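# Band a hair tie around a charger and its wound cable

## Task

Get the hair tie around the middle of the charger together with the cable coiled on it, well away from either end. Every turn of cable that was wound on the charger at the start must still be wound on it, with no loose loops hanging, and the tie must press every turn against the charger's two broad faces. At the end the charger must rest on the desk, flat on one of its broad faces.

## Robot and tools

Robot: two arms, left_arm and right_arm, each with a six-joint chain (waist, shoulder, elbow, forearm roll, wrist pitch, wrist roll) and a parallel gripper. Left_arm's fingers can fold: only the outer quarter of each pad grips at full strength; nearer the palm a thin part may slip or be pulled inward, and a fingertip pushed into a surface folds with little resistance unless the fingers are fully shut. Right_arm's fingers are rigid. Bases in the scene frame: left_arm at (+0.001, +0.642, 0) m, right_arm at (+0.076, -0.711, 0) m, both turned about 2 degrees about z.

Frame: the scene frame has its origin at table-top height midway between the arms, +z up, +x out over the table, +y toward left_arm. Reported positions, orientations (quat_wxyz), velocities and all offsets use these axes. Gripper +z points along the fingers; the fingers open and close along gripper y. end_effector_position is the point between closed pads; fingertips lie about 33 mm past it at gaps up to 40 mm, about 9 mm when wide open.

Row layout (shared by execute_actions and move): one list of 18 numbers covering both arms, each in [-1, 1]: left dx, dy, dz, rx, ry, rz, gripper position, force_limit, speed, then the same nine for the right arm. dx..rz are offsets, not poses: a shift and a rotation vector measured from that arm's Hand target as it stood when the action or move began, with 1.0 = 0.6 m or 180 degrees; rotation is about the Hand target's position. Every row counts from that same start, so repeating an offset in a new call moves further. Six zeros for an arm re-requests its current Hand target. Gripper position: +1 fully open (140 mm), about -0.8 pads touch, -1 closes until blocked. force_limit sets squeeze (about 14 N at -1, 40 N at 0, 58 N at +1 for a slow close); speed sets finger rate (about 30, 140, 250 mm/s at -1, 0, +1); a faster close squeezes harder. Both start at +1. Re-send the previous three gripper numbers to keep a gripper unchanged; 0 is a real command.

execute_actions(actions, cameras): actions is a list of actions, each up to 15 rows, one row per 1/30 s step; a short action repeats its last row. An empty list returns state and all camera images. cameras: list of names (cam_high, cam_low, cam_left_wrist, cam_right_wrist), ["all"], or []; an unknown name voids the call.

move(target, speed, blend, stop_force, zero, blocking, cameras): straight-line paths toward one row, or a list of up to 15 rows, all offsets from the starting Hand targets. speed in m/s, 0.002 to 2 (default 0.25), turns capped at twice that in rad/s; one value or one per target. blend in m rounds corners of a list (0 = stop at each). stop_force in N, 10 to 80, ends an arm's path when push against its travel exceeds it; unreliable with turning grippers, near stretched or straight-wrist poses, and for light or sliding objects; leave it out when backing away from a contact. zero (default true) re-zeros the force estimate first. blocking=false returns after about 0.5 s while the move continues (not allowed with stop_force). Paths do not avoid obstacles or the other arm; keep paths away from an arm's own base. The result adds a move: line giving how it ended (done, off_target, moving, held, fault) and limits (paced = clipped, held = withheld by a check).

wait(seconds 0 to 10): lets the scene run. stop: brakes a running move. zoom_image(camera, region [x0,y0,x1,y1] pixels, at most 504 by 504): closer look at cam_high, cam_left_wrist or cam_right_wrist from the newest images. clear_fault(arm): clears a reported torque or force fault on that arm. finished_scene(scene): ends the current scene, given its number; irreversible.

Results: per arm, end_effector_position (m), quaternion, velocities, Hand target (the last commanded, clipped pose; the next offsets count from it; the gripper often rests a bit short of it), joint positions and torques, external joint torque estimates, flange force along gripper axes (includes held weight and error). object_status: 0 moving, 1 blocked while opening, 2 blocked while closing (a grip), 3 reached request or pads met. position_measured in counts: 3 open, ~75 = 100 mm, 139 = 60 mm, 200 = 20 mm, 230 pads meet. To grip harder while status is 2, raise force_limit and nudge position (-1 to -0.98). Each step the commanded pose is clipped to within 70 mm and 16 degrees of the measured one. MOTOR HOT warns of an upcoming over-temperature brake.

Avoid: dropping or slamming parts, letting anything leave the table, hard hits on fixed things, pressing past firm contact (arms are stiff; 144 N net force or a joint's torque limit causes a fault stop; wrist joints limit 40 N m), heavy levers on the gripper, and any press between the two arms or closing one gripper on the other's fingers. Release parts only when still.

Each tool is called after ">>>" as name(argument=value, ...) on one line, values as JSON.

## Session

>>> execute_actions(actions=[])

>>> zoom_image(camera="cam_high", region=[230, 180, 430, 340])

>>> zoom_image(camera="cam_low", region=[180, 180, 400, 310])

Scene clock: 0.00 s.
left_arm: end_effector_position=(+0.7552, +0.6977, +0.2297) position_measured=3 object_status=3 end_effector_quat_wxyz=(-0.185, +0.922, +0.292, +0.173) | right_arm: end_effector_position=(+0.5133, +0.3760, +0.2037) position_measured=3 object_status=3 end_effector_quat_wxyz=(-0.187, +0.811, +0.546, +0.092)
Joint positions: left_arm=[-0.14 0.292 1.696 0.567 1.082 0.52] | right_arm=[1.132 0.93 0.669 0.254 1.204 1.428]
Joint velocities: within noise
Joint torques (N m): no reading
External joint torques (N m): no reading
Flange force (N): no reading
Hand target: left_arm +0.7552, +0.6977, +0.2297; -0.185, +0.922, +0.292, +0.173 | right_arm +0.5133, +0.3760, +0.2037; -0.187, +0.811, +0.546, +0.092
Tool commands: left_gripper/position=+1.0 left_gripper/force_limit=+1.0 left_gripper/speed=+1.0 right_gripper/position=+1.0 right_gripper/force_limit=+1.0 right_gripper/speed=+1.0

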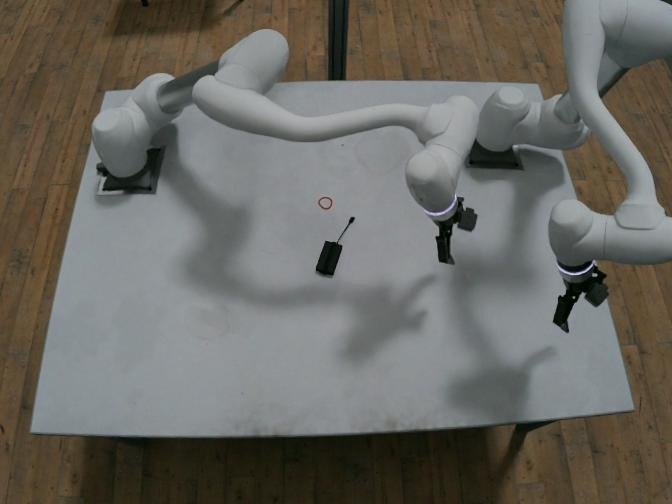

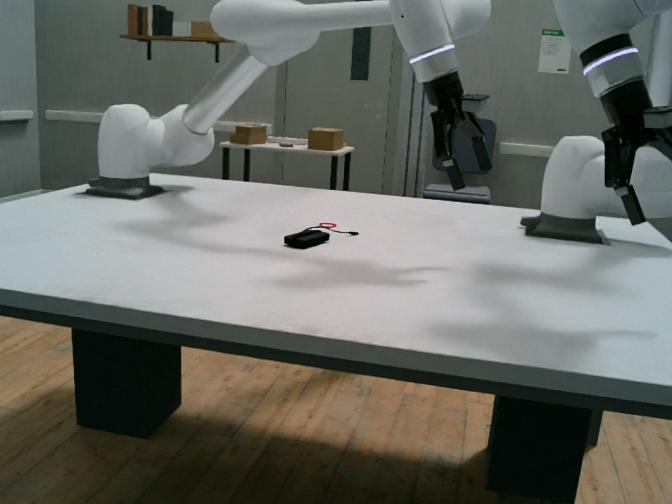

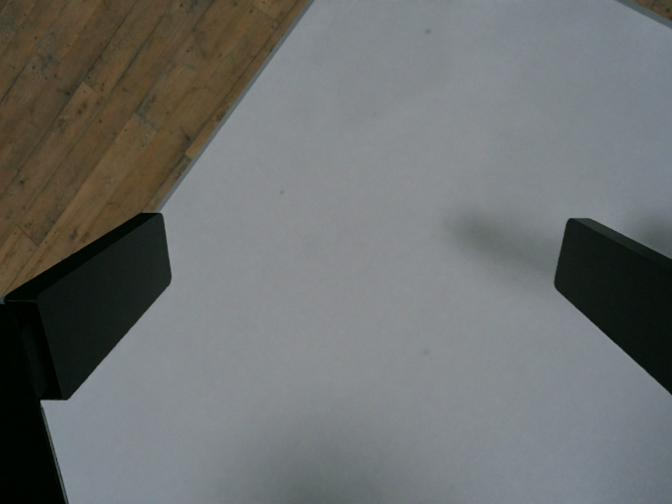

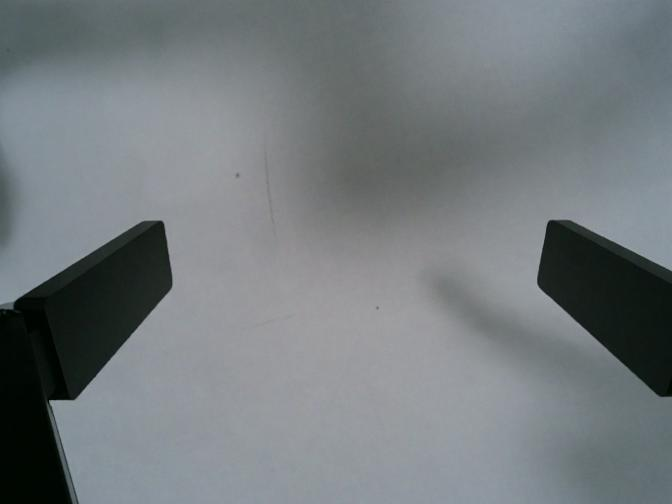

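Scaled by 2.520 from the camera's 672x504 image, which has a finer 960x720 frame.

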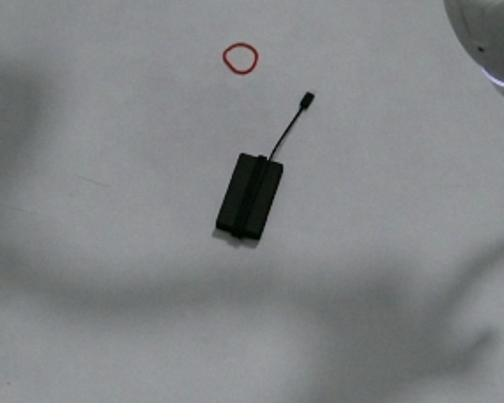

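Scaled by 2.291 from the camera's 672x504 image, which has a finer 960x720 frame.

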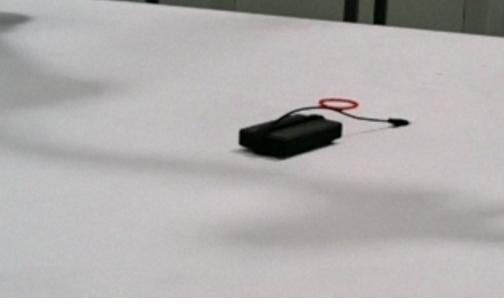

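>>> move(target=[[0,0,0.15,0,0,0,-1,-1,0, 0,-0.91,0.243,0.3658,-0.1222,0.0577,-1,-1,0],[-0.43,-0.55,0.15,-0.1208,0.113,-0.1909,-1,-1,0, 0.1,-0.96,0.2,0.3658,-0.1222,0.0577,-1,-1,0]], speed=0.4)

>>> execute_actions(actions=[])

Scene clock: 8.83 s.
left_arm: end_effector_position=(+0.4972, +0.3678, +0.3198) position_measured=233 object_status=3 end_effector_quat_wxyz=(-0.001, +1.000, +0.000, +0.001) | right_arm: end_effector_position=(+0.5733, -0.2000, +0.3237) position_measured=233 object_status=3 end_effector_quat_wxyz=(+0.500, -0.500, -0.500, -0.500)
Joint positions: left_arm=[-0.524 0.032 1.755 0.002 1.355 1.003] | right_arm=[0.319 0.271 2.167 1.787 1.391 -0.886]
Joint torques (N m): left_arm=[-0.53 -41.65 -40.81 4.46 -0.11 -0.1] | right_arm=[0.05 -58.43 -32.93 0.87 2.04 -0.21]
External joint torques (N m): left_arm=[0.43 -3.75 -1.31 -0.13 0.07 0.1] | right_arm=[-0.26 -0.21 1.88 0.28 0.11 0.21]
Flange force (N): left_arm=[-2.8 -2.7 -3.4] | right_arm=[-0.5 -3.4 -1.5]
Hand target: left_arm +0.4972, +0.3677, +0.3197; -0.001, +1.000, +0.000, +0.000 | right_arm +0.5733, -0.2000, +0.3237; +0.500, -0.500, -0.500, -0.500
Off the commanded pose: left_arm 0.000 m, 0 deg | right_arm 0.000 m, 0 deg.
move: done; limits=paced

Scene clock: 8.83 s.
left_arm: end_effector_position=(+0.4972, +0.3678, +0.3198) position_measured=233 object_status=3 end_effector_quat_wxyz=(-0.001, +1.000, +0.000, +0.001) | right_arm: end_effector_position=(+0.5733, -0.2000, +0.3237) position_measured=233 object_status=3 end_effector_quat_wxyz=(+0.500, -0.500, -0.500, -0.500)
Joint positions: left_arm=[-0.524 0.032 1.755 0.002 1.355 1.003] | right_arm=[0.319 0.271 2.167 1.787 1.391 -0.886]
Joint velocities: within noise
Joint torques (N m): left_arm=[-0.53 -41.65 -40.81 4.46 -0.11 -0.1] | right_arm=[0.05 -58.43 -32.93 0.87 2.04 -0.21]
External joint torques (N m): left_arm=[0.43 -3.75 -1.31 -0.13 0.07 0.1] | right_arm=[-0.26 -0.21 1.88 0.28 0.11 0.21]
Flange force (N): left_arm=[-2.8 -2.7 -3.4] | right_arm=[-0.5 -3.4 -1.5]
Hand target: left_arm +0.4972, +0.3677, +0.3197; -0.001, +1.000, +0.000, +0.000 | right_arm +0.5733, -0.2000, +0.3237; +0.500, -0.500, -0.500, -0.500
Tool commands: left_gripper/position=-1.0 left_gripper/force_limit=-1.0 left_gripper/speed=+0.0 right_gripper/position=-1.0 right_gripper/force_limit=-1.0 right_gripper/speed=+0.0
Off the commanded pose: left_arm 0.000 m, 0 deg | right_arm 0.000 m, 0 deg.

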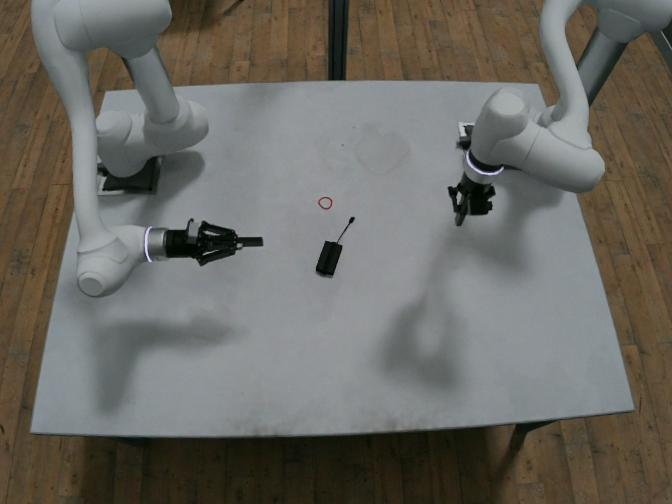

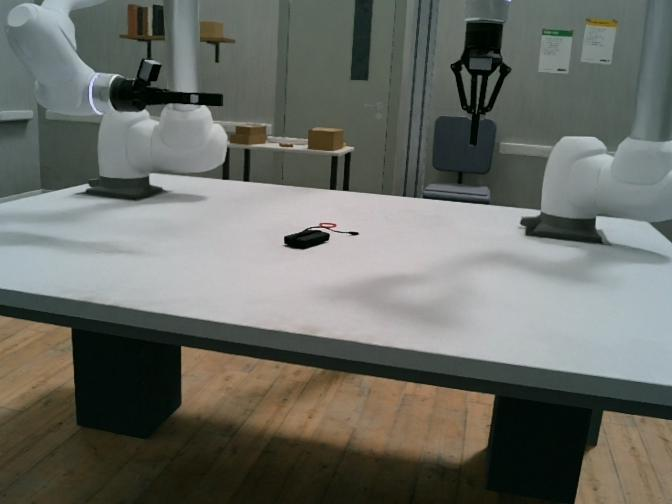

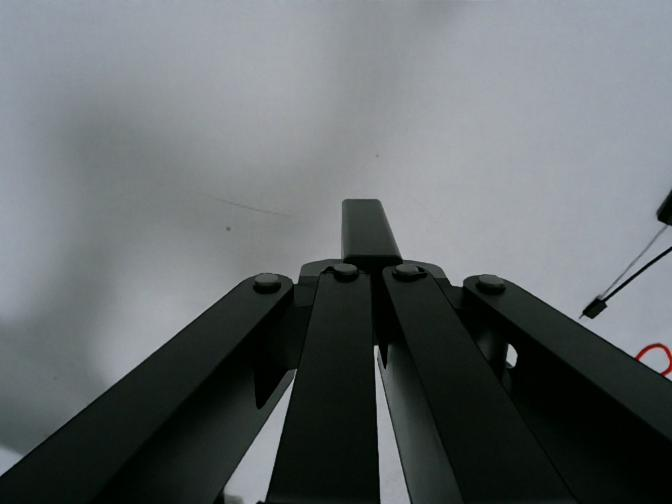

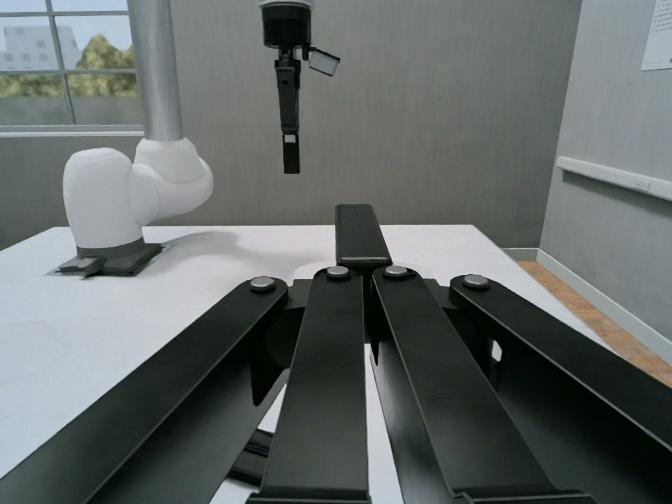

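>>> move(target=[-0.412,-0.68,-0.15,0,0,0,-0.44,-1,-0.5, 0,-0.1,0,0,0,0,-1,-1,0], speed=0.3, cameras=["cam_left_wrist","cam_low"])

>>> zoom_image(camera="cam_left_wrist", region=[220, 80, 500, 300])

Scene clock: 12.37 s.
left_arm: end_effector_position=(+0.2501, -0.0402, +0.2298) position_measured=185 object_status=3 end_effector_quat_wxyz=(-0.001, +1.000, +0.000, +0.001) | right_arm: end_effector_position=(+0.5733, -0.2600, +0.3237) position_measured=233 object_status=3 end_effector_quat_wxyz=(+0.500, -0.500, -0.500, -0.500)
Joint positions: left_arm=[-1.226 0.321 1.574 0.001 1.247 0.301] | right_arm=[0.207 0.249 2.199 1.7 1.464 -0.883]
Joint torques (N m): left_arm=[-0.53 -71.13 -39.97 4.39 -0.01 -0.11] | right_arm=[0.09 -55.92 -32.14 1.07 2.11 -0.3]
External joint torques (N m): left_arm=[0.54 -3.56 -1.09 -0.15 -0.02 0.11] | right_arm=[0.04 -0.03 1.63 0.31 0.03 0.3]
Flange force (N): left_arm=[-0.2 -3.3 -3.1] | right_arm=[-0.4 -2.9 -0.2]
Hand target: left_arm +0.2500, -0.0403, +0.2297; -0.001, +1.000, +0.000, +0.000 | right_arm +0.5733, -0.2600, +0.3237; +0.500, -0.500, -0.500, -0.500
Off the commanded pose: left_arm 0.000 m, 0 deg | right_arm 0.000 m, 0 deg.
move: done
Images, in order (width x height): cam_low 672x504, cam_left_wrist 672x504.

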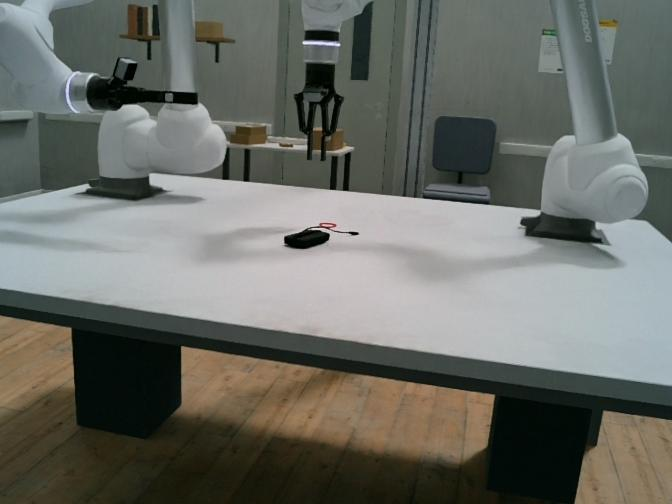

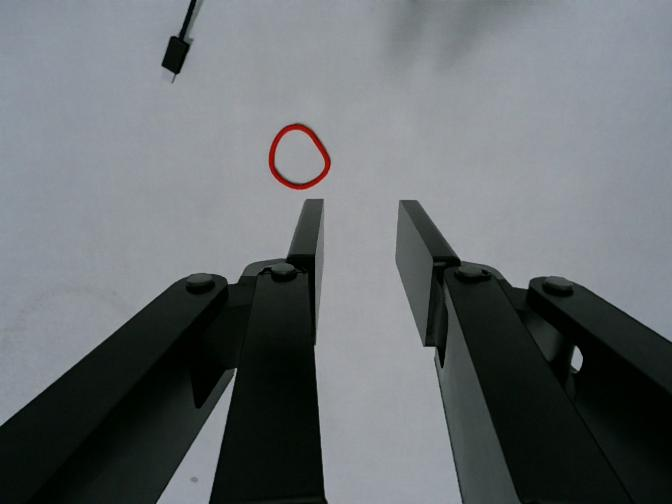

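Scaled by 1.800 from the camera's 672x504 image, which has a finer 960x720 frame.

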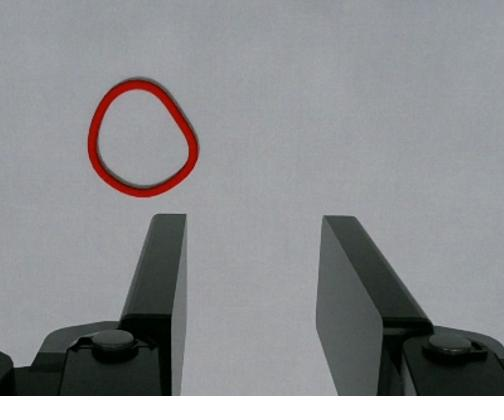

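>>> move(target=[0.040,0.0447,-0.2,0,0,0.2056,-0.44,-1,-0.5, 0,0,0,0,0,0,-1,-1,0], speed=0.2, cameras=["cam_left_wrist","cam_low"])

>>> zoom_image(camera="cam_left_wrist", region=[220, 80, 500, 300])

Scene clock: 17.20 s.
left_arm: end_effector_position=(+0.2740, -0.0135, +0.1097) position_measured=185 object_status=3 end_effector_quat_wxyz=(-0.001, +0.948, +0.318, +0.000) | right_arm: end_effector_position=(+0.5733, -0.2600, +0.3237) position_measured=233 object_status=3 end_effector_quat_wxyz=(+0.500, -0.500, -0.500, -0.500)
Joint positions: left_arm=[-1.182 0.379 1.729 0 1.035 -0.301] | right_arm=[0.207 0.249 2.199 1.7 1.464 -0.883]
Joint torques (N m): left_arm=[-0.42 -72.96 -36.35 4.17 -0.11 -0.09] | right_arm=[0.41 -56.42 -32.3 1.07 2.11 -0.33]
External joint torques (N m): left_arm=[0.44 -3.57 -0.78 -0.33 0.12 0.09] | right_arm=[-0.38 0.46 1.79 0.32 0.04 0.32]
Flange force (N): left_arm=[1.6 -3.0 -3.8] | right_arm=[-1.2 -2.4 -0.9]
Hand target: left_arm +0.2740, -0.0134, +0.1097; -0.001, +0.948, +0.318, +0.000 | right_arm +0.5733, -0.2600, +0.3237; +0.500, -0.500, -0.500, -0.500
Off the commanded pose: left_arm 0.000 m, 0 deg | right_arm 0.000 m, 0 deg.
move: done
Images, in order (width x height): cam_low 672x504, cam_left_wrist 672x504.

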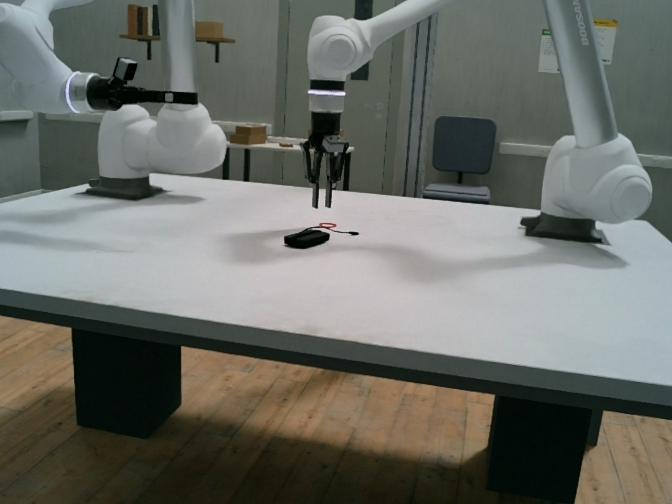

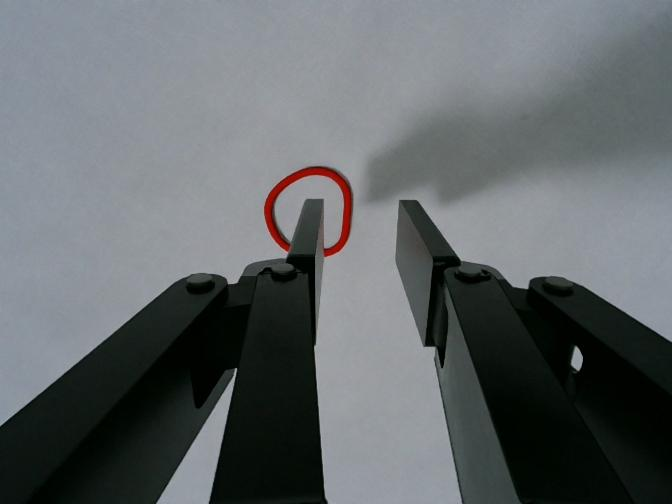

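Scaled by 1.800 from the camera's 672x504 image, which has a finer 960x720 frame.

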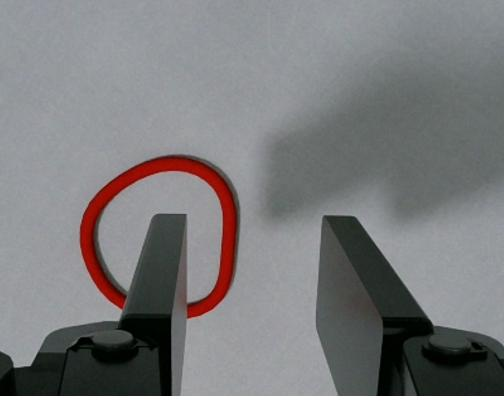

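>>> move(target=[0.034,-0.046,-0.045,0,0,0,-1,-1,0, 0,0,0,0,0,0,-1,-1,0], speed=0.1)

>>> move(target=[0,0,-0.09,0,0,0,-1,-1,0, 0,0,0,0,0,0,-1,-1,0], speed=0.01, stop_force=10)

Scene clock: 19.23 s.
left_arm: end_effector_position=(+0.2944, -0.0410, +0.0828) position_measured=233 object_status=3 end_effector_quat_wxyz=(-0.001, +0.948, +0.318, +0.000) | right_arm: end_effector_position=(+0.5733, -0.2600, +0.3237) position_measured=233 object_status=3 end_effector_quat_wxyz=(+0.500, -0.500, -0.500, -0.500)
Joint positions: left_arm=[-1.169 0.448 1.681 0.001 1.014 -0.288] | right_arm=[0.207 0.249 2.199 1.7 1.464 -0.883]
Joint torques (N m): left_arm=[-0.4 -79.52 -35.59 3.92 -0.03 -0.08] | right_arm=[0.04 -56.2 -32.18 1.07 2.04 -0.22]
External joint torques (N m): left_arm=[0.21 -3.05 -1.01 -0.15 0.04 0.08] | right_arm=[0.1 0.19 1.66 0.31 0.11 0.22]
Flange force (N): left_arm=[0.9 -1.8 -3.5] | right_arm=[-0.9 -2.7 -0.1]
Hand target: left_arm +0.2944, -0.0410, +0.0827; -0.001, +0.948, +0.318, +0.000 | right_arm +0.5733, -0.2600, +0.3237; +0.500, -0.500, -0.500, -0.500
Off the commanded pose: left_arm 0.000 m, 0 deg | right_arm 0.000 m, 0 deg.
move: done

Scene clock: 22.30 s.
left_arm: end_effector_position=(+0.2944, -0.0411, +0.0580) position_measured=233 object_status=3 end_effector_quat_wxyz=(-0.001, +0.948, +0.318, +0.000) | right_arm: end_effector_position=(+0.5733, -0.2600, +0.3237) position_measured=233 object_status=3 end_effector_quat_wxyz=(+0.500, -0.500, -0.500, -0.500)
Joint positions: left_arm=[-1.169 0.47 1.698 0.001 0.974 -0.288] | right_arm=[0.207 0.249 2.199 1.7 1.464 -0.883]
Joint torques (N m): left_arm=[-0.01 -63.18 -28.16 4.07 -2.33 -0.1] | right_arm=[-0.15 -56.18 -32.19 1.11 2.02 -0.26]
External joint torques (N m): left_arm=[-0.05 -20.52 -7.42 -0.4 2.35 0.1] | right_arm=[0.07 0.3 1.68 0.29 0.12 0.26]
Flange force (N): left_arm=[2.4 -9.4 -27.7] | right_arm=[-1.0 -2.6 -0.2]
Hand target: left_arm +0.2944, -0.0411, +0.0580; -0.001, +0.948, +0.318, +0.000 (not the last commanded pose) | right_arm +0.5733, -0.2600, +0.3237; +0.500, -0.500, -0.500, -0.500
Off the commanded pose: left_arm 0.029 m, 0 deg | right_arm 0.000 m, 0 deg.
move: contact (left_arm)

>>> move(target=[[0,0,0.05,0,0,0,-1,-1,0, 0,0,0,0,0,0,-1,-1,0],[-0.0393,0.0533,0.05,0,0,0,-0.44,-1,-0.5, 0,0,0,0,0,0,-1,-1,0],[-0.0393,0.0533,0.003,0,0,0,-0.44,-1,-0.5, 0,0,0,0,0,0,-1,-1,0]], speed=[0.05,0.06,0.015], cameras=["cam_left_wrist"])

>>> zoom_image(camera="cam_left_wrist", region=[220, 80, 500, 300])

Scene clock: 28.37 s.
left_arm: end_effector_position=(+0.2708, -0.0091, +0.0598) position_measured=185 object_status=3 end_effector_quat_wxyz=(-0.001, +0.948, +0.318, +0.000) | right_arm: end_effector_position=(+0.5733, -0.2600, +0.3237) position_measured=233 object_status=3 end_effector_quat_wxyz=(+0.500, -0.500, -0.500, -0.500)
Joint positions: left_arm=[-1.184 0.417 1.779 0.001 0.947 -0.303] | right_arm=[0.207 0.249 2.199 1.7 1.464 -0.883]
Joint torques (N m): left_arm=[-0.34 -75.05 -34.04 3.78 -0.04 -0.09] | right_arm=[0.25 -56.01 -32.24 1.1 2.06 -0.28]
External joint torques (N m): left_arm=[0.29 -2.9 -0.98 -0.16 0.05 0.09] | right_arm=[-0.35 0.13 1.73 0.3 0.07 0.28]
Flange force (N): left_arm=[1.0 -1.6 -3.6] | right_arm=[-0.8 -2.7 -1.0]
Hand target: left_arm +0.2708, -0.0091, +0.0598; -0.001, +0.948, +0.318, +0.000 | right_arm +0.5733, -0.2600, +0.3237; +0.500, -0.500, -0.500, -0.500
Off the commanded pose: left_arm 0.000 m, 0 deg | right_arm 0.000 m, 0 deg.
move: done
Images, in order (width x height): cam_left_wrist 672x504.

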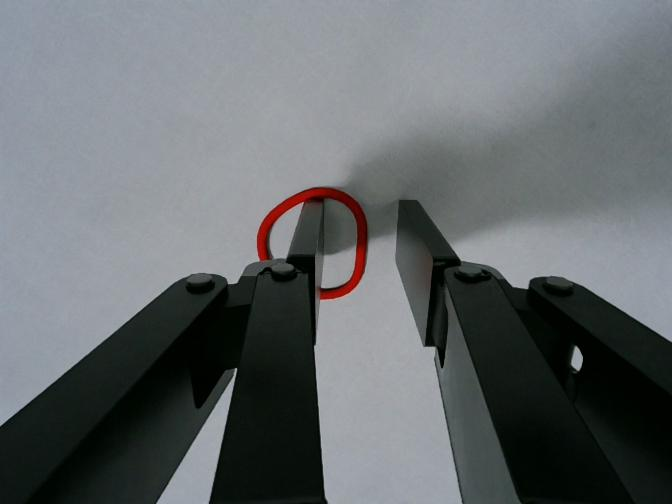

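Scaled by 1.800 from the camera's 672x504 image, which has a finer 960x720 frame.

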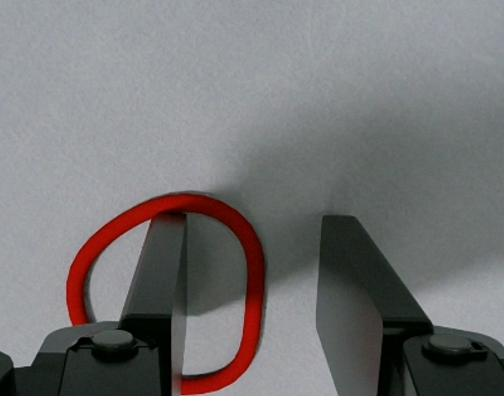

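>>> move(target=[[-0.0043,-0.0032,0,0,0,0,-0.44,-1,-0.5, 0,0,0,0,0,0,-1,-1,0],[-0.0043,-0.0032,-0.0005,0,0,0,-1,-1,-1, 0,0,0,0,0,0,-1,-1,0],[-0.0043,-0.0032,0.3,0,0,0,-1,-1,-1, 0.0,-0.1,0,0,0,0,-1,-1,0],[0.5487,-0.018,0.4337,-0.481,-0.1615,-0.1615,-1,-1,-1, 0.045,-0.1,-0.04,0,0,0,-1,-1,0]], speed=[0.01,0.01,0.1,0.25], cameras=["all"])

>>> zoom_image(camera="cam_right_wrist", region=[240, 100, 440, 290])

>>> zoom_image(camera="cam_low", region=[140, 40, 300, 200])

>>> zoom_image(camera="cam_left_wrist", region=[220, 120, 440, 300])

Scene clock: 40.57 s.
left_arm: end_effector_position=(+0.6000, -0.0199, +0.3201) position_measured=225 object_status=2 end_effector_quat_wxyz=(+0.707, +0.707, +0.000, +0.001) | right_arm: end_effector_position=(+0.6003, -0.3200, +0.2997) position_measured=233 object_status=3 end_effector_quat_wxyz=(+0.500, -0.500, -0.500, -0.500)
Joint positions: left_arm=[-0.51 0.466 1.868 -1.974 1.18 2.415] | right_arm=[0.086 0.306 2.182 1.608 1.543 -0.918]
Joint torques (N m): left_arm=[-0.8 -74.88 -29.65 -3.08 2.28 0.01] | right_arm=[0.21 -60.25 -30.69 1.25 2.18 -0.31]
External joint torques (N m): left_arm=[0.88 -2.68 -0.53 -0.23 0.23 0.04] | right_arm=[-0.04 0.06 1.72 0.32 0.03 0.31]
Flange force (N): left_arm=[-1.4 3.0 -2.2] | right_arm=[-0.4 -2.9 0.0]
Hand target: left_arm +0.6001, -0.0199, +0.3200; +0.707, +0.707, +0.000, +0.001 | right_arm +0.6003, -0.3200, +0.2997; +0.500, -0.500, -0.500, -0.500
Off the commanded pose: left_arm 0.000 m, 0 deg | right_arm 0.000 m, 0 deg.
move: done

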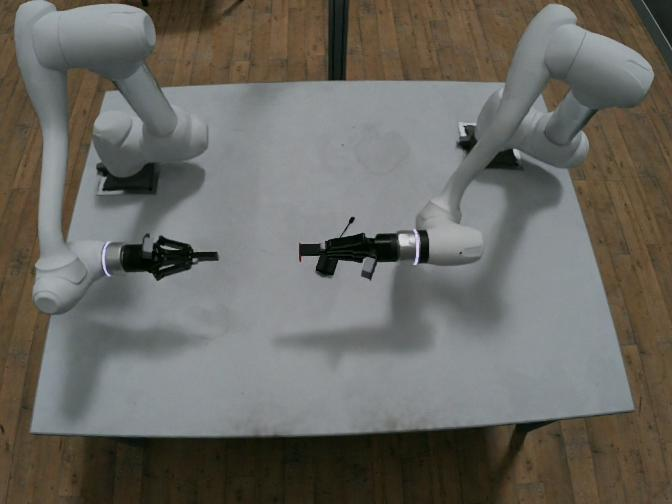

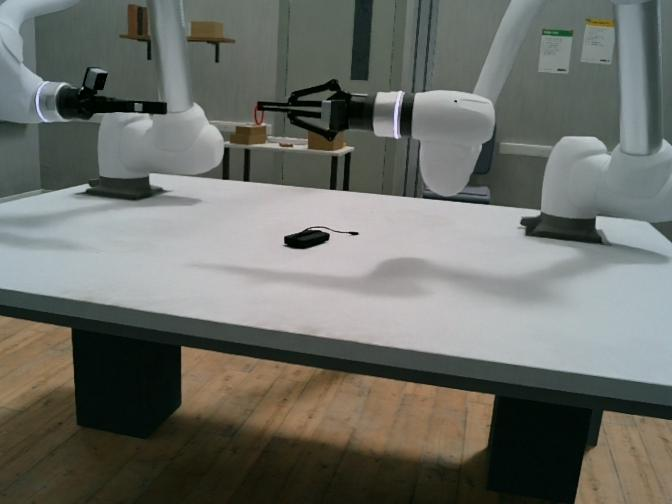

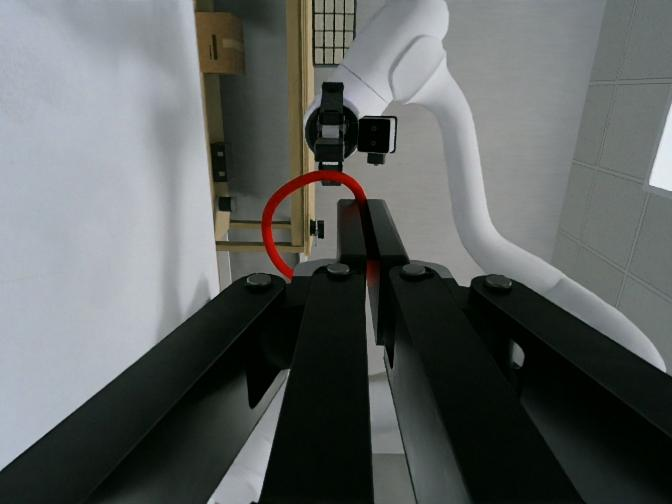

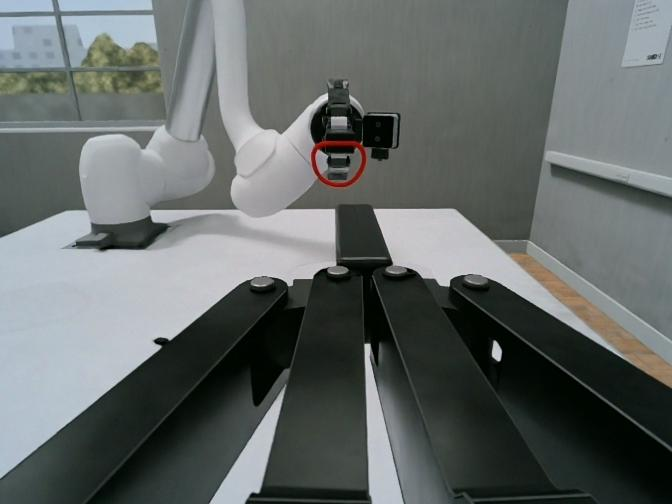

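Scaled by 2.520 from the camera's 672x504 image, which has a finer 960x720 frame.

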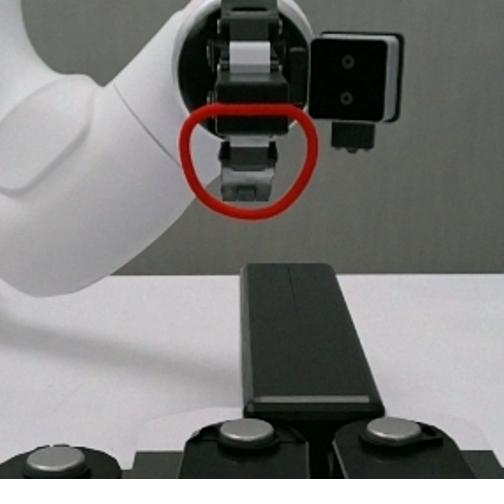

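Scaled by 3.150 from the camera's 672x504 image, which has a finer 960x720 frame.

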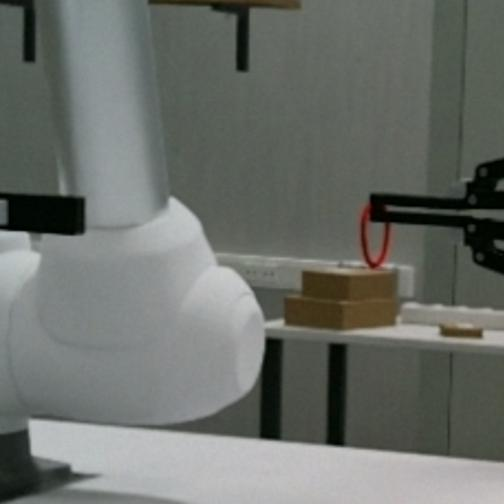

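Scaled by 2.291 from the camera's 672x504 image, which has a finer 960x720 frame.

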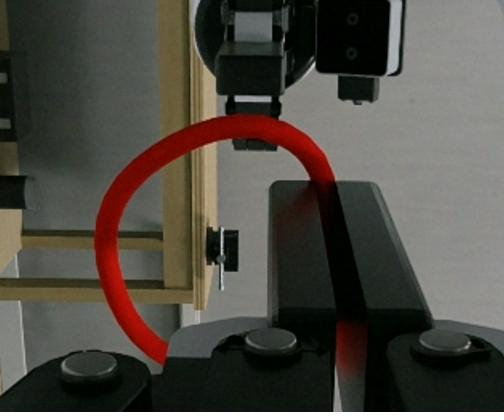

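>>> move(target=[0,0,0,0,0,0,-1,-1,-1, -0.0088,0.325,-0.013,0,0,0,-1,-1,0], speed=0.15, cameras=["cam_left_wrist","cam_right_wrist","cam_low"])

>>> zoom_image(camera="cam_right_wrist", region=[260, 120, 440, 290])

>>> zoom_image(camera="cam_left_wrist", region=[220, 120, 440, 300])

>>> zoom_image(camera="cam_low", region=[180, 60, 300, 150])

Scene clock: 45.93 s.
left_arm: end_effector_position=(+0.6001, -0.0199, +0.3200) position_measured=225 object_status=2 end_effector_quat_wxyz=(+0.707, +0.707, +0.000, +0.001) | right_arm: end_effector_position=(+0.5950, -0.1251, +0.2919) position_measured=233 object_status=3 end_effector_quat_wxyz=(+0.500, -0.500, -0.500, -0.500)
Joint positions: left_arm=[-0.51 0.466 1.868 -1.974 1.18 2.415] | right_arm=[0.435 0.377 2.092 1.886 1.329 -0.936]
Joint torques (N m): left_arm=[-0.22 -74.92 -29.71 -3.1 2.31 -0.02] | right_arm=[-0.44 -68.73 -31.98 0.5 2.18 -0.29]
External joint torques (N m): left_arm=[0.3 -3.16 -0.49 -0.21 0.22 0.07] | right_arm=[0.9 0.21 1.63 0.22 0.07 0.29]
Flange force (N): left_arm=[-2.5 3.5 -1.8] | right_arm=[-0.7 -3.1 0.4]
Hand target: left_arm +0.6001, -0.0199, +0.3200; +0.707, +0.707, +0.000, +0.001 | right_arm +0.5950, -0.1250, +0.2919; +0.500, -0.500, -0.500, -0.500
Off the commanded pose: left_arm 0.000 m, 0 deg | right_arm 0.000 m, 0 deg.
move: done
Images, in order (width x height): cam_low 672x504, cam_left_wrist 672x504, cam_right_wrist 672x504.

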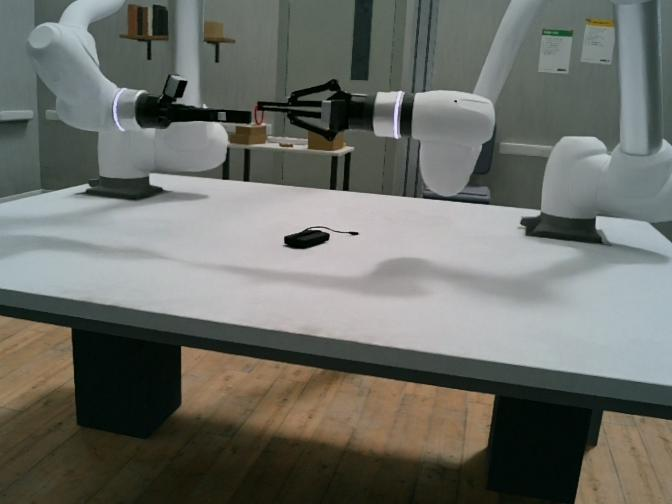

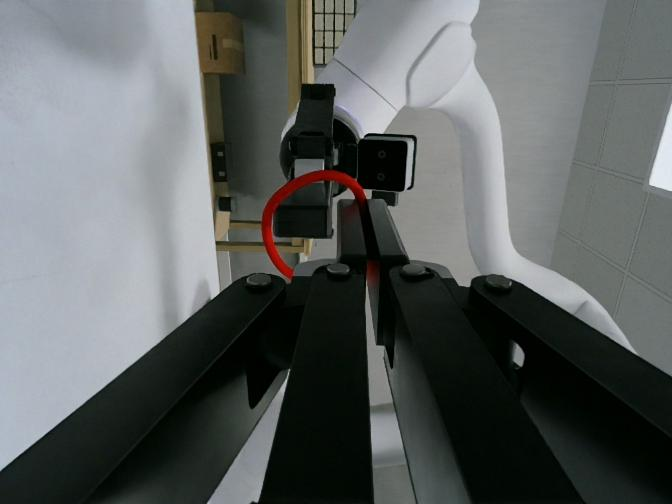

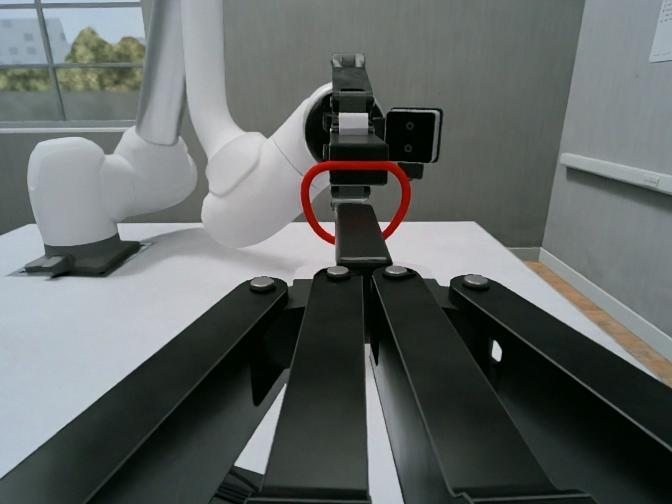

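Scaled by 2.800 from the camera's 672x504 image, which has a finer 960x720 frame.

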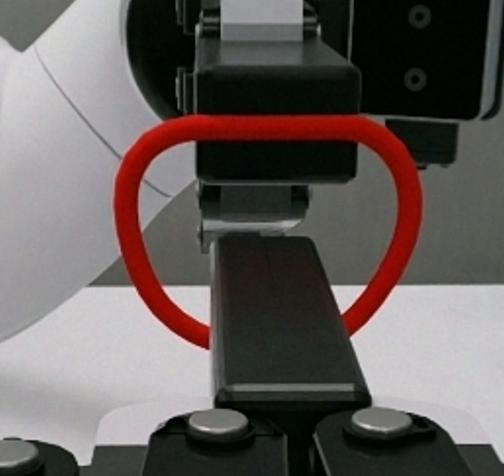

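Scaled by 2.291 from the camera's 672x504 image, which has a finer 960x720 frame.

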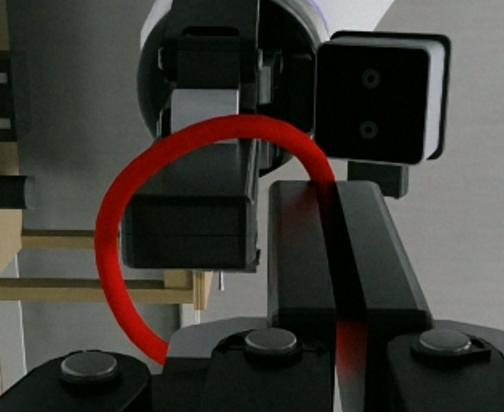

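Scaled by 4.200 from the camera's 672x504 image, which has a finer 960x720 frame.

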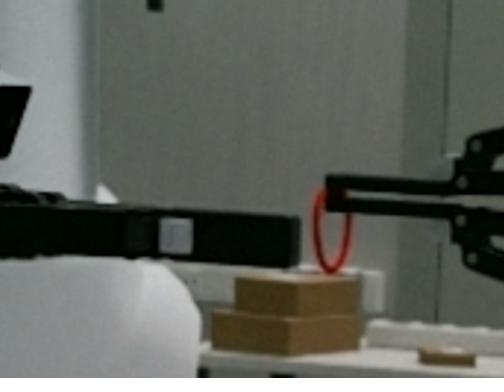

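>>> move(target=[0,0,0,0,0,0,-1,-1,-1, 0.001,-0.02,0,0,-0.5,0,-1,-1,0], speed=0.5, cameras=["cam_left_wrist","cam_right_wrist","cam_low"])

>>> zoom_image(camera="cam_left_wrist", region=[220, 120, 440, 300])

>>> zoom_image(camera="cam_low", region=[180, 60, 300, 150])

Scene clock: 51.07 s.
left_arm: end_effector_position=(+0.6001, -0.0199, +0.3200) position_measured=225 object_status=2 end_effector_quat_wxyz=(+0.707, +0.707, +0.000, +0.001) | right_arm: end_effector_position=(+0.5956, -0.1371, +0.2920) position_measured=233 object_status=3 end_effector_quat_wxyz=(+0.000, +0.000, +0.707, +0.707)
Joint positions: left_arm=[-0.51 0.466 1.868 -1.974 1.18 2.415] | right_arm=[0.415 0.372 2.1 1.87 1.342 -2.506]
Joint torques (N m): left_arm=[-0.1 -74.92 -29.84 -3.06 2.32 -0.12] | right_arm=[0.03 -69.02 -31.9 0.45 2.22 -0.28]
External joint torques (N m): left_arm=[0.08 -2.93 -0.4 -0.26 0.21 0.17] | right_arm=[-0.16 1.32 1.73 0.39 0.01 0.33]
Flange force (N): left_arm=[-2.7 3.0 -1.4] | right_arm=[1.5 -2.3 -0.5]
Hand target: left_arm +0.6001, -0.0199, +0.3200; +0.707, +0.707, +0.000, +0.001 | right_arm +0.5956, -0.1370, +0.2919; +0.000, +0.000, +0.707, +0.707
Off the commanded pose: left_arm 0.000 m, 0 deg | right_arm 0.000 m, 0 deg.
move: done
Images, in order (width x height): cam_low 672x504, cam_left_wrist 672x504, cam_right_wrist 672x504.

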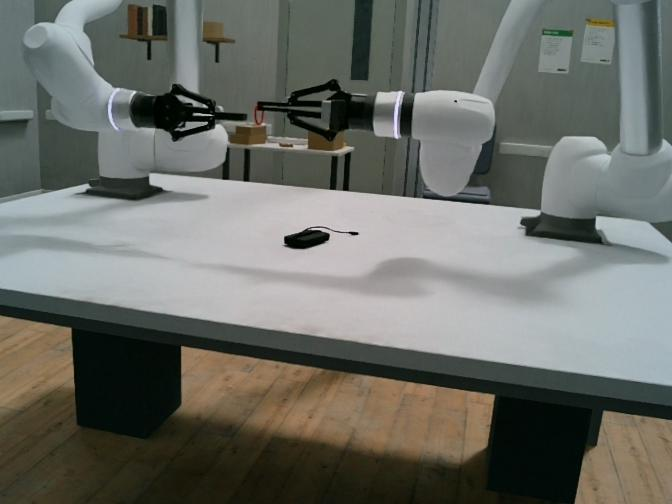

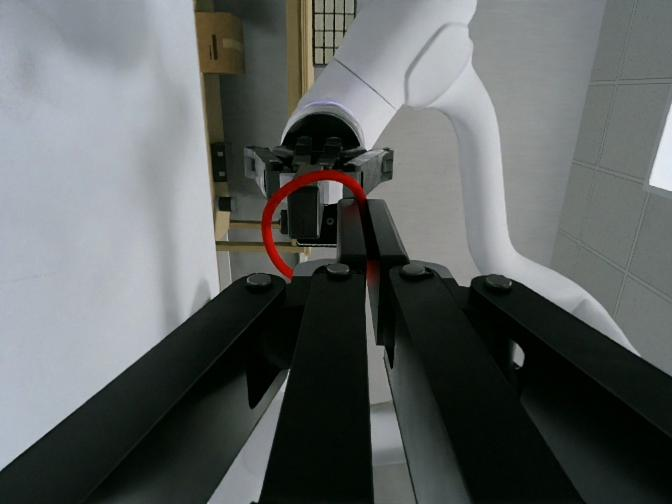

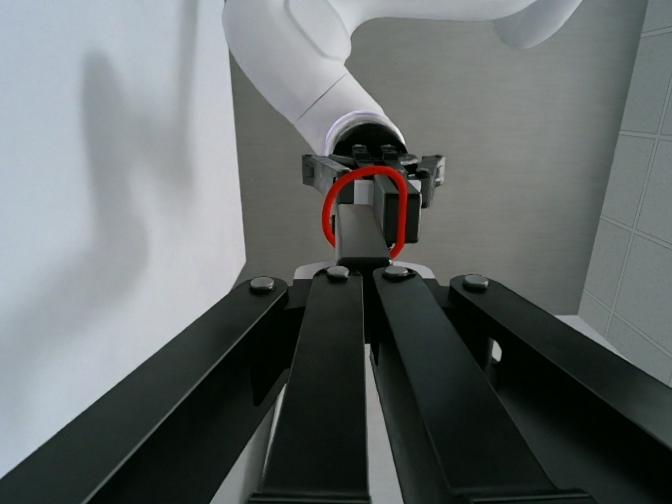

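Scaled by 2.291 from the camera's 672x504 image, which has a finer 960x720 frame.

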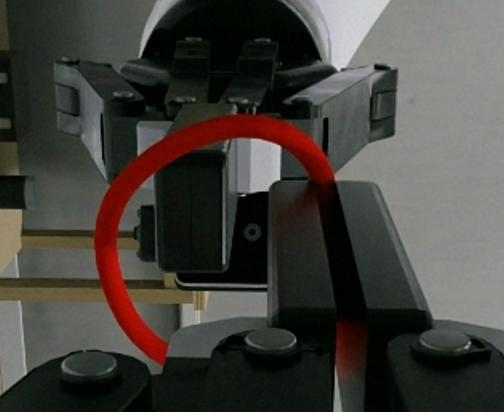

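Scaled by 4.200 from the camera's 672x504 image, which has a finer 960x720 frame.

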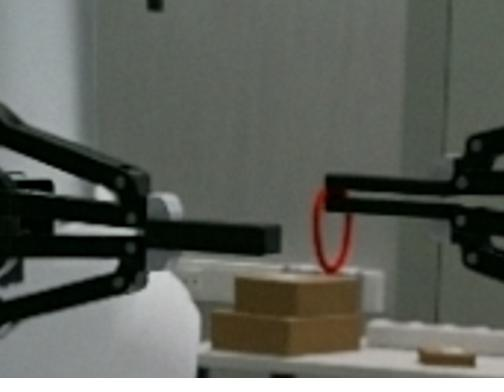

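>>> move(target=[0,0,0,0,0,0,-1,-1,-1, 0,0.0983,0,0,0,0,-1,-1,0], speed=0.03, stop_force=10, cameras=["cam_left_wrist","cam_right_wrist","cam_low"])

>>> zoom_image(camera="cam_left_wrist", region=[220, 120, 440, 300])

>>> zoom_image(camera="cam_low", region=[180, 60, 300, 150])

Scene clock: 55.83 s.
left_arm: end_effector_position=(+0.6001, -0.0199, +0.3200) position_measured=225 object_status=2 end_effector_quat_wxyz=(+0.707, +0.707, +0.000, +0.001) | right_arm: end_effector_position=(+0.5956, -0.0781, +0.2919) position_measured=233 object_status=3 end_effector_quat_wxyz=(+0.000, +0.000, +0.707, +0.707)
Joint positions: left_arm=[-0.51 0.466 1.868 -1.974 1.18 2.415] | right_arm=[0.507 0.403 2.048 1.942 1.28 -2.505]
Joint torques (N m): left_arm=[-0.69 -74.7 -29.76 -3.11 2.37 -0.08] | right_arm=[-0.07 -71.85 -32.45 0.28 2.15 -0.21]
External joint torques (N m): left_arm=[0.72 -2.95 -0.38 -0.19 0.15 0.12] | right_arm=[-0.03 0.26 1.47 0.32 0.08 0.25]
Flange force (N): left_arm=[-2.2 3.2 -2.2] | right_arm=[2.2 -0.8 -1.0]
Hand target: left_arm +0.6001, -0.0199, +0.3200; +0.707, +0.707, +0.000, +0.001 | right_arm +0.5956, -0.0781, +0.2919; +0.000, +0.000, +0.707, +0.707
Off the commanded pose: left_arm 0.000 m, 0 deg | right_arm 0.000 m, 0 deg.
move: done
Images, in order (width x height): cam_low 672x504, cam_left_wrist 672x504, cam_right_wrist 672x504.

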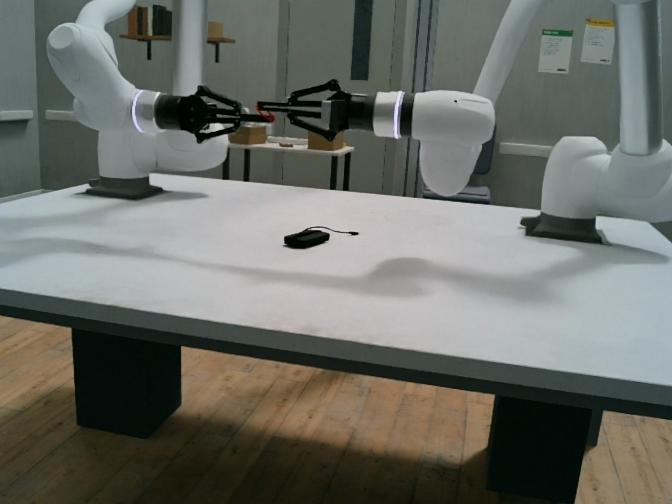

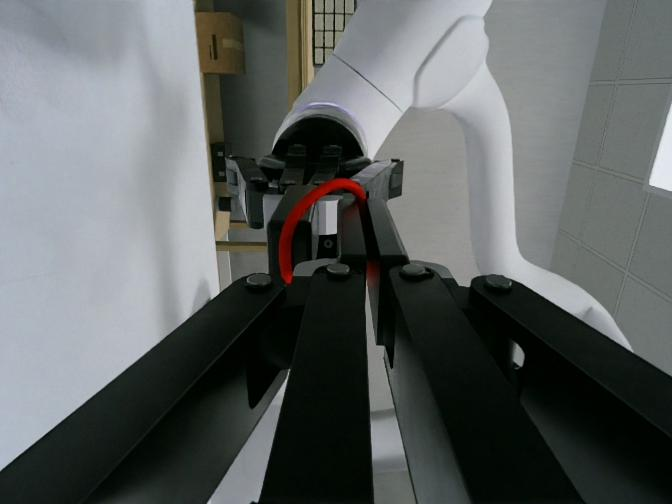

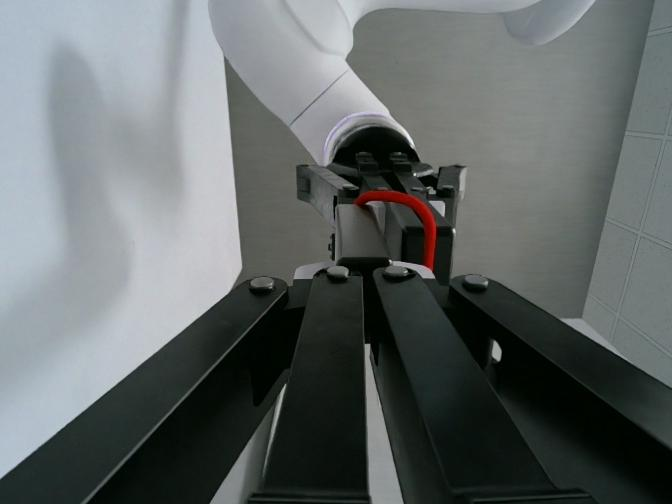

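Scaled by 2.291 from the camera's 672x504 image, which has a finer 960x720 frame.

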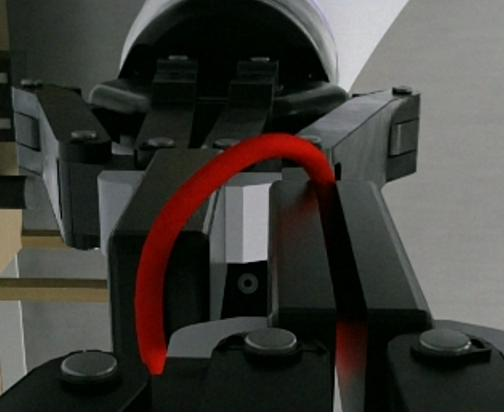

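Scaled by 4.200 from the camera's 672x504 image, which has a finer 960x720 frame.

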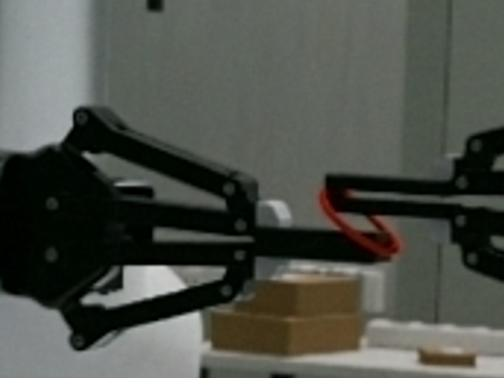

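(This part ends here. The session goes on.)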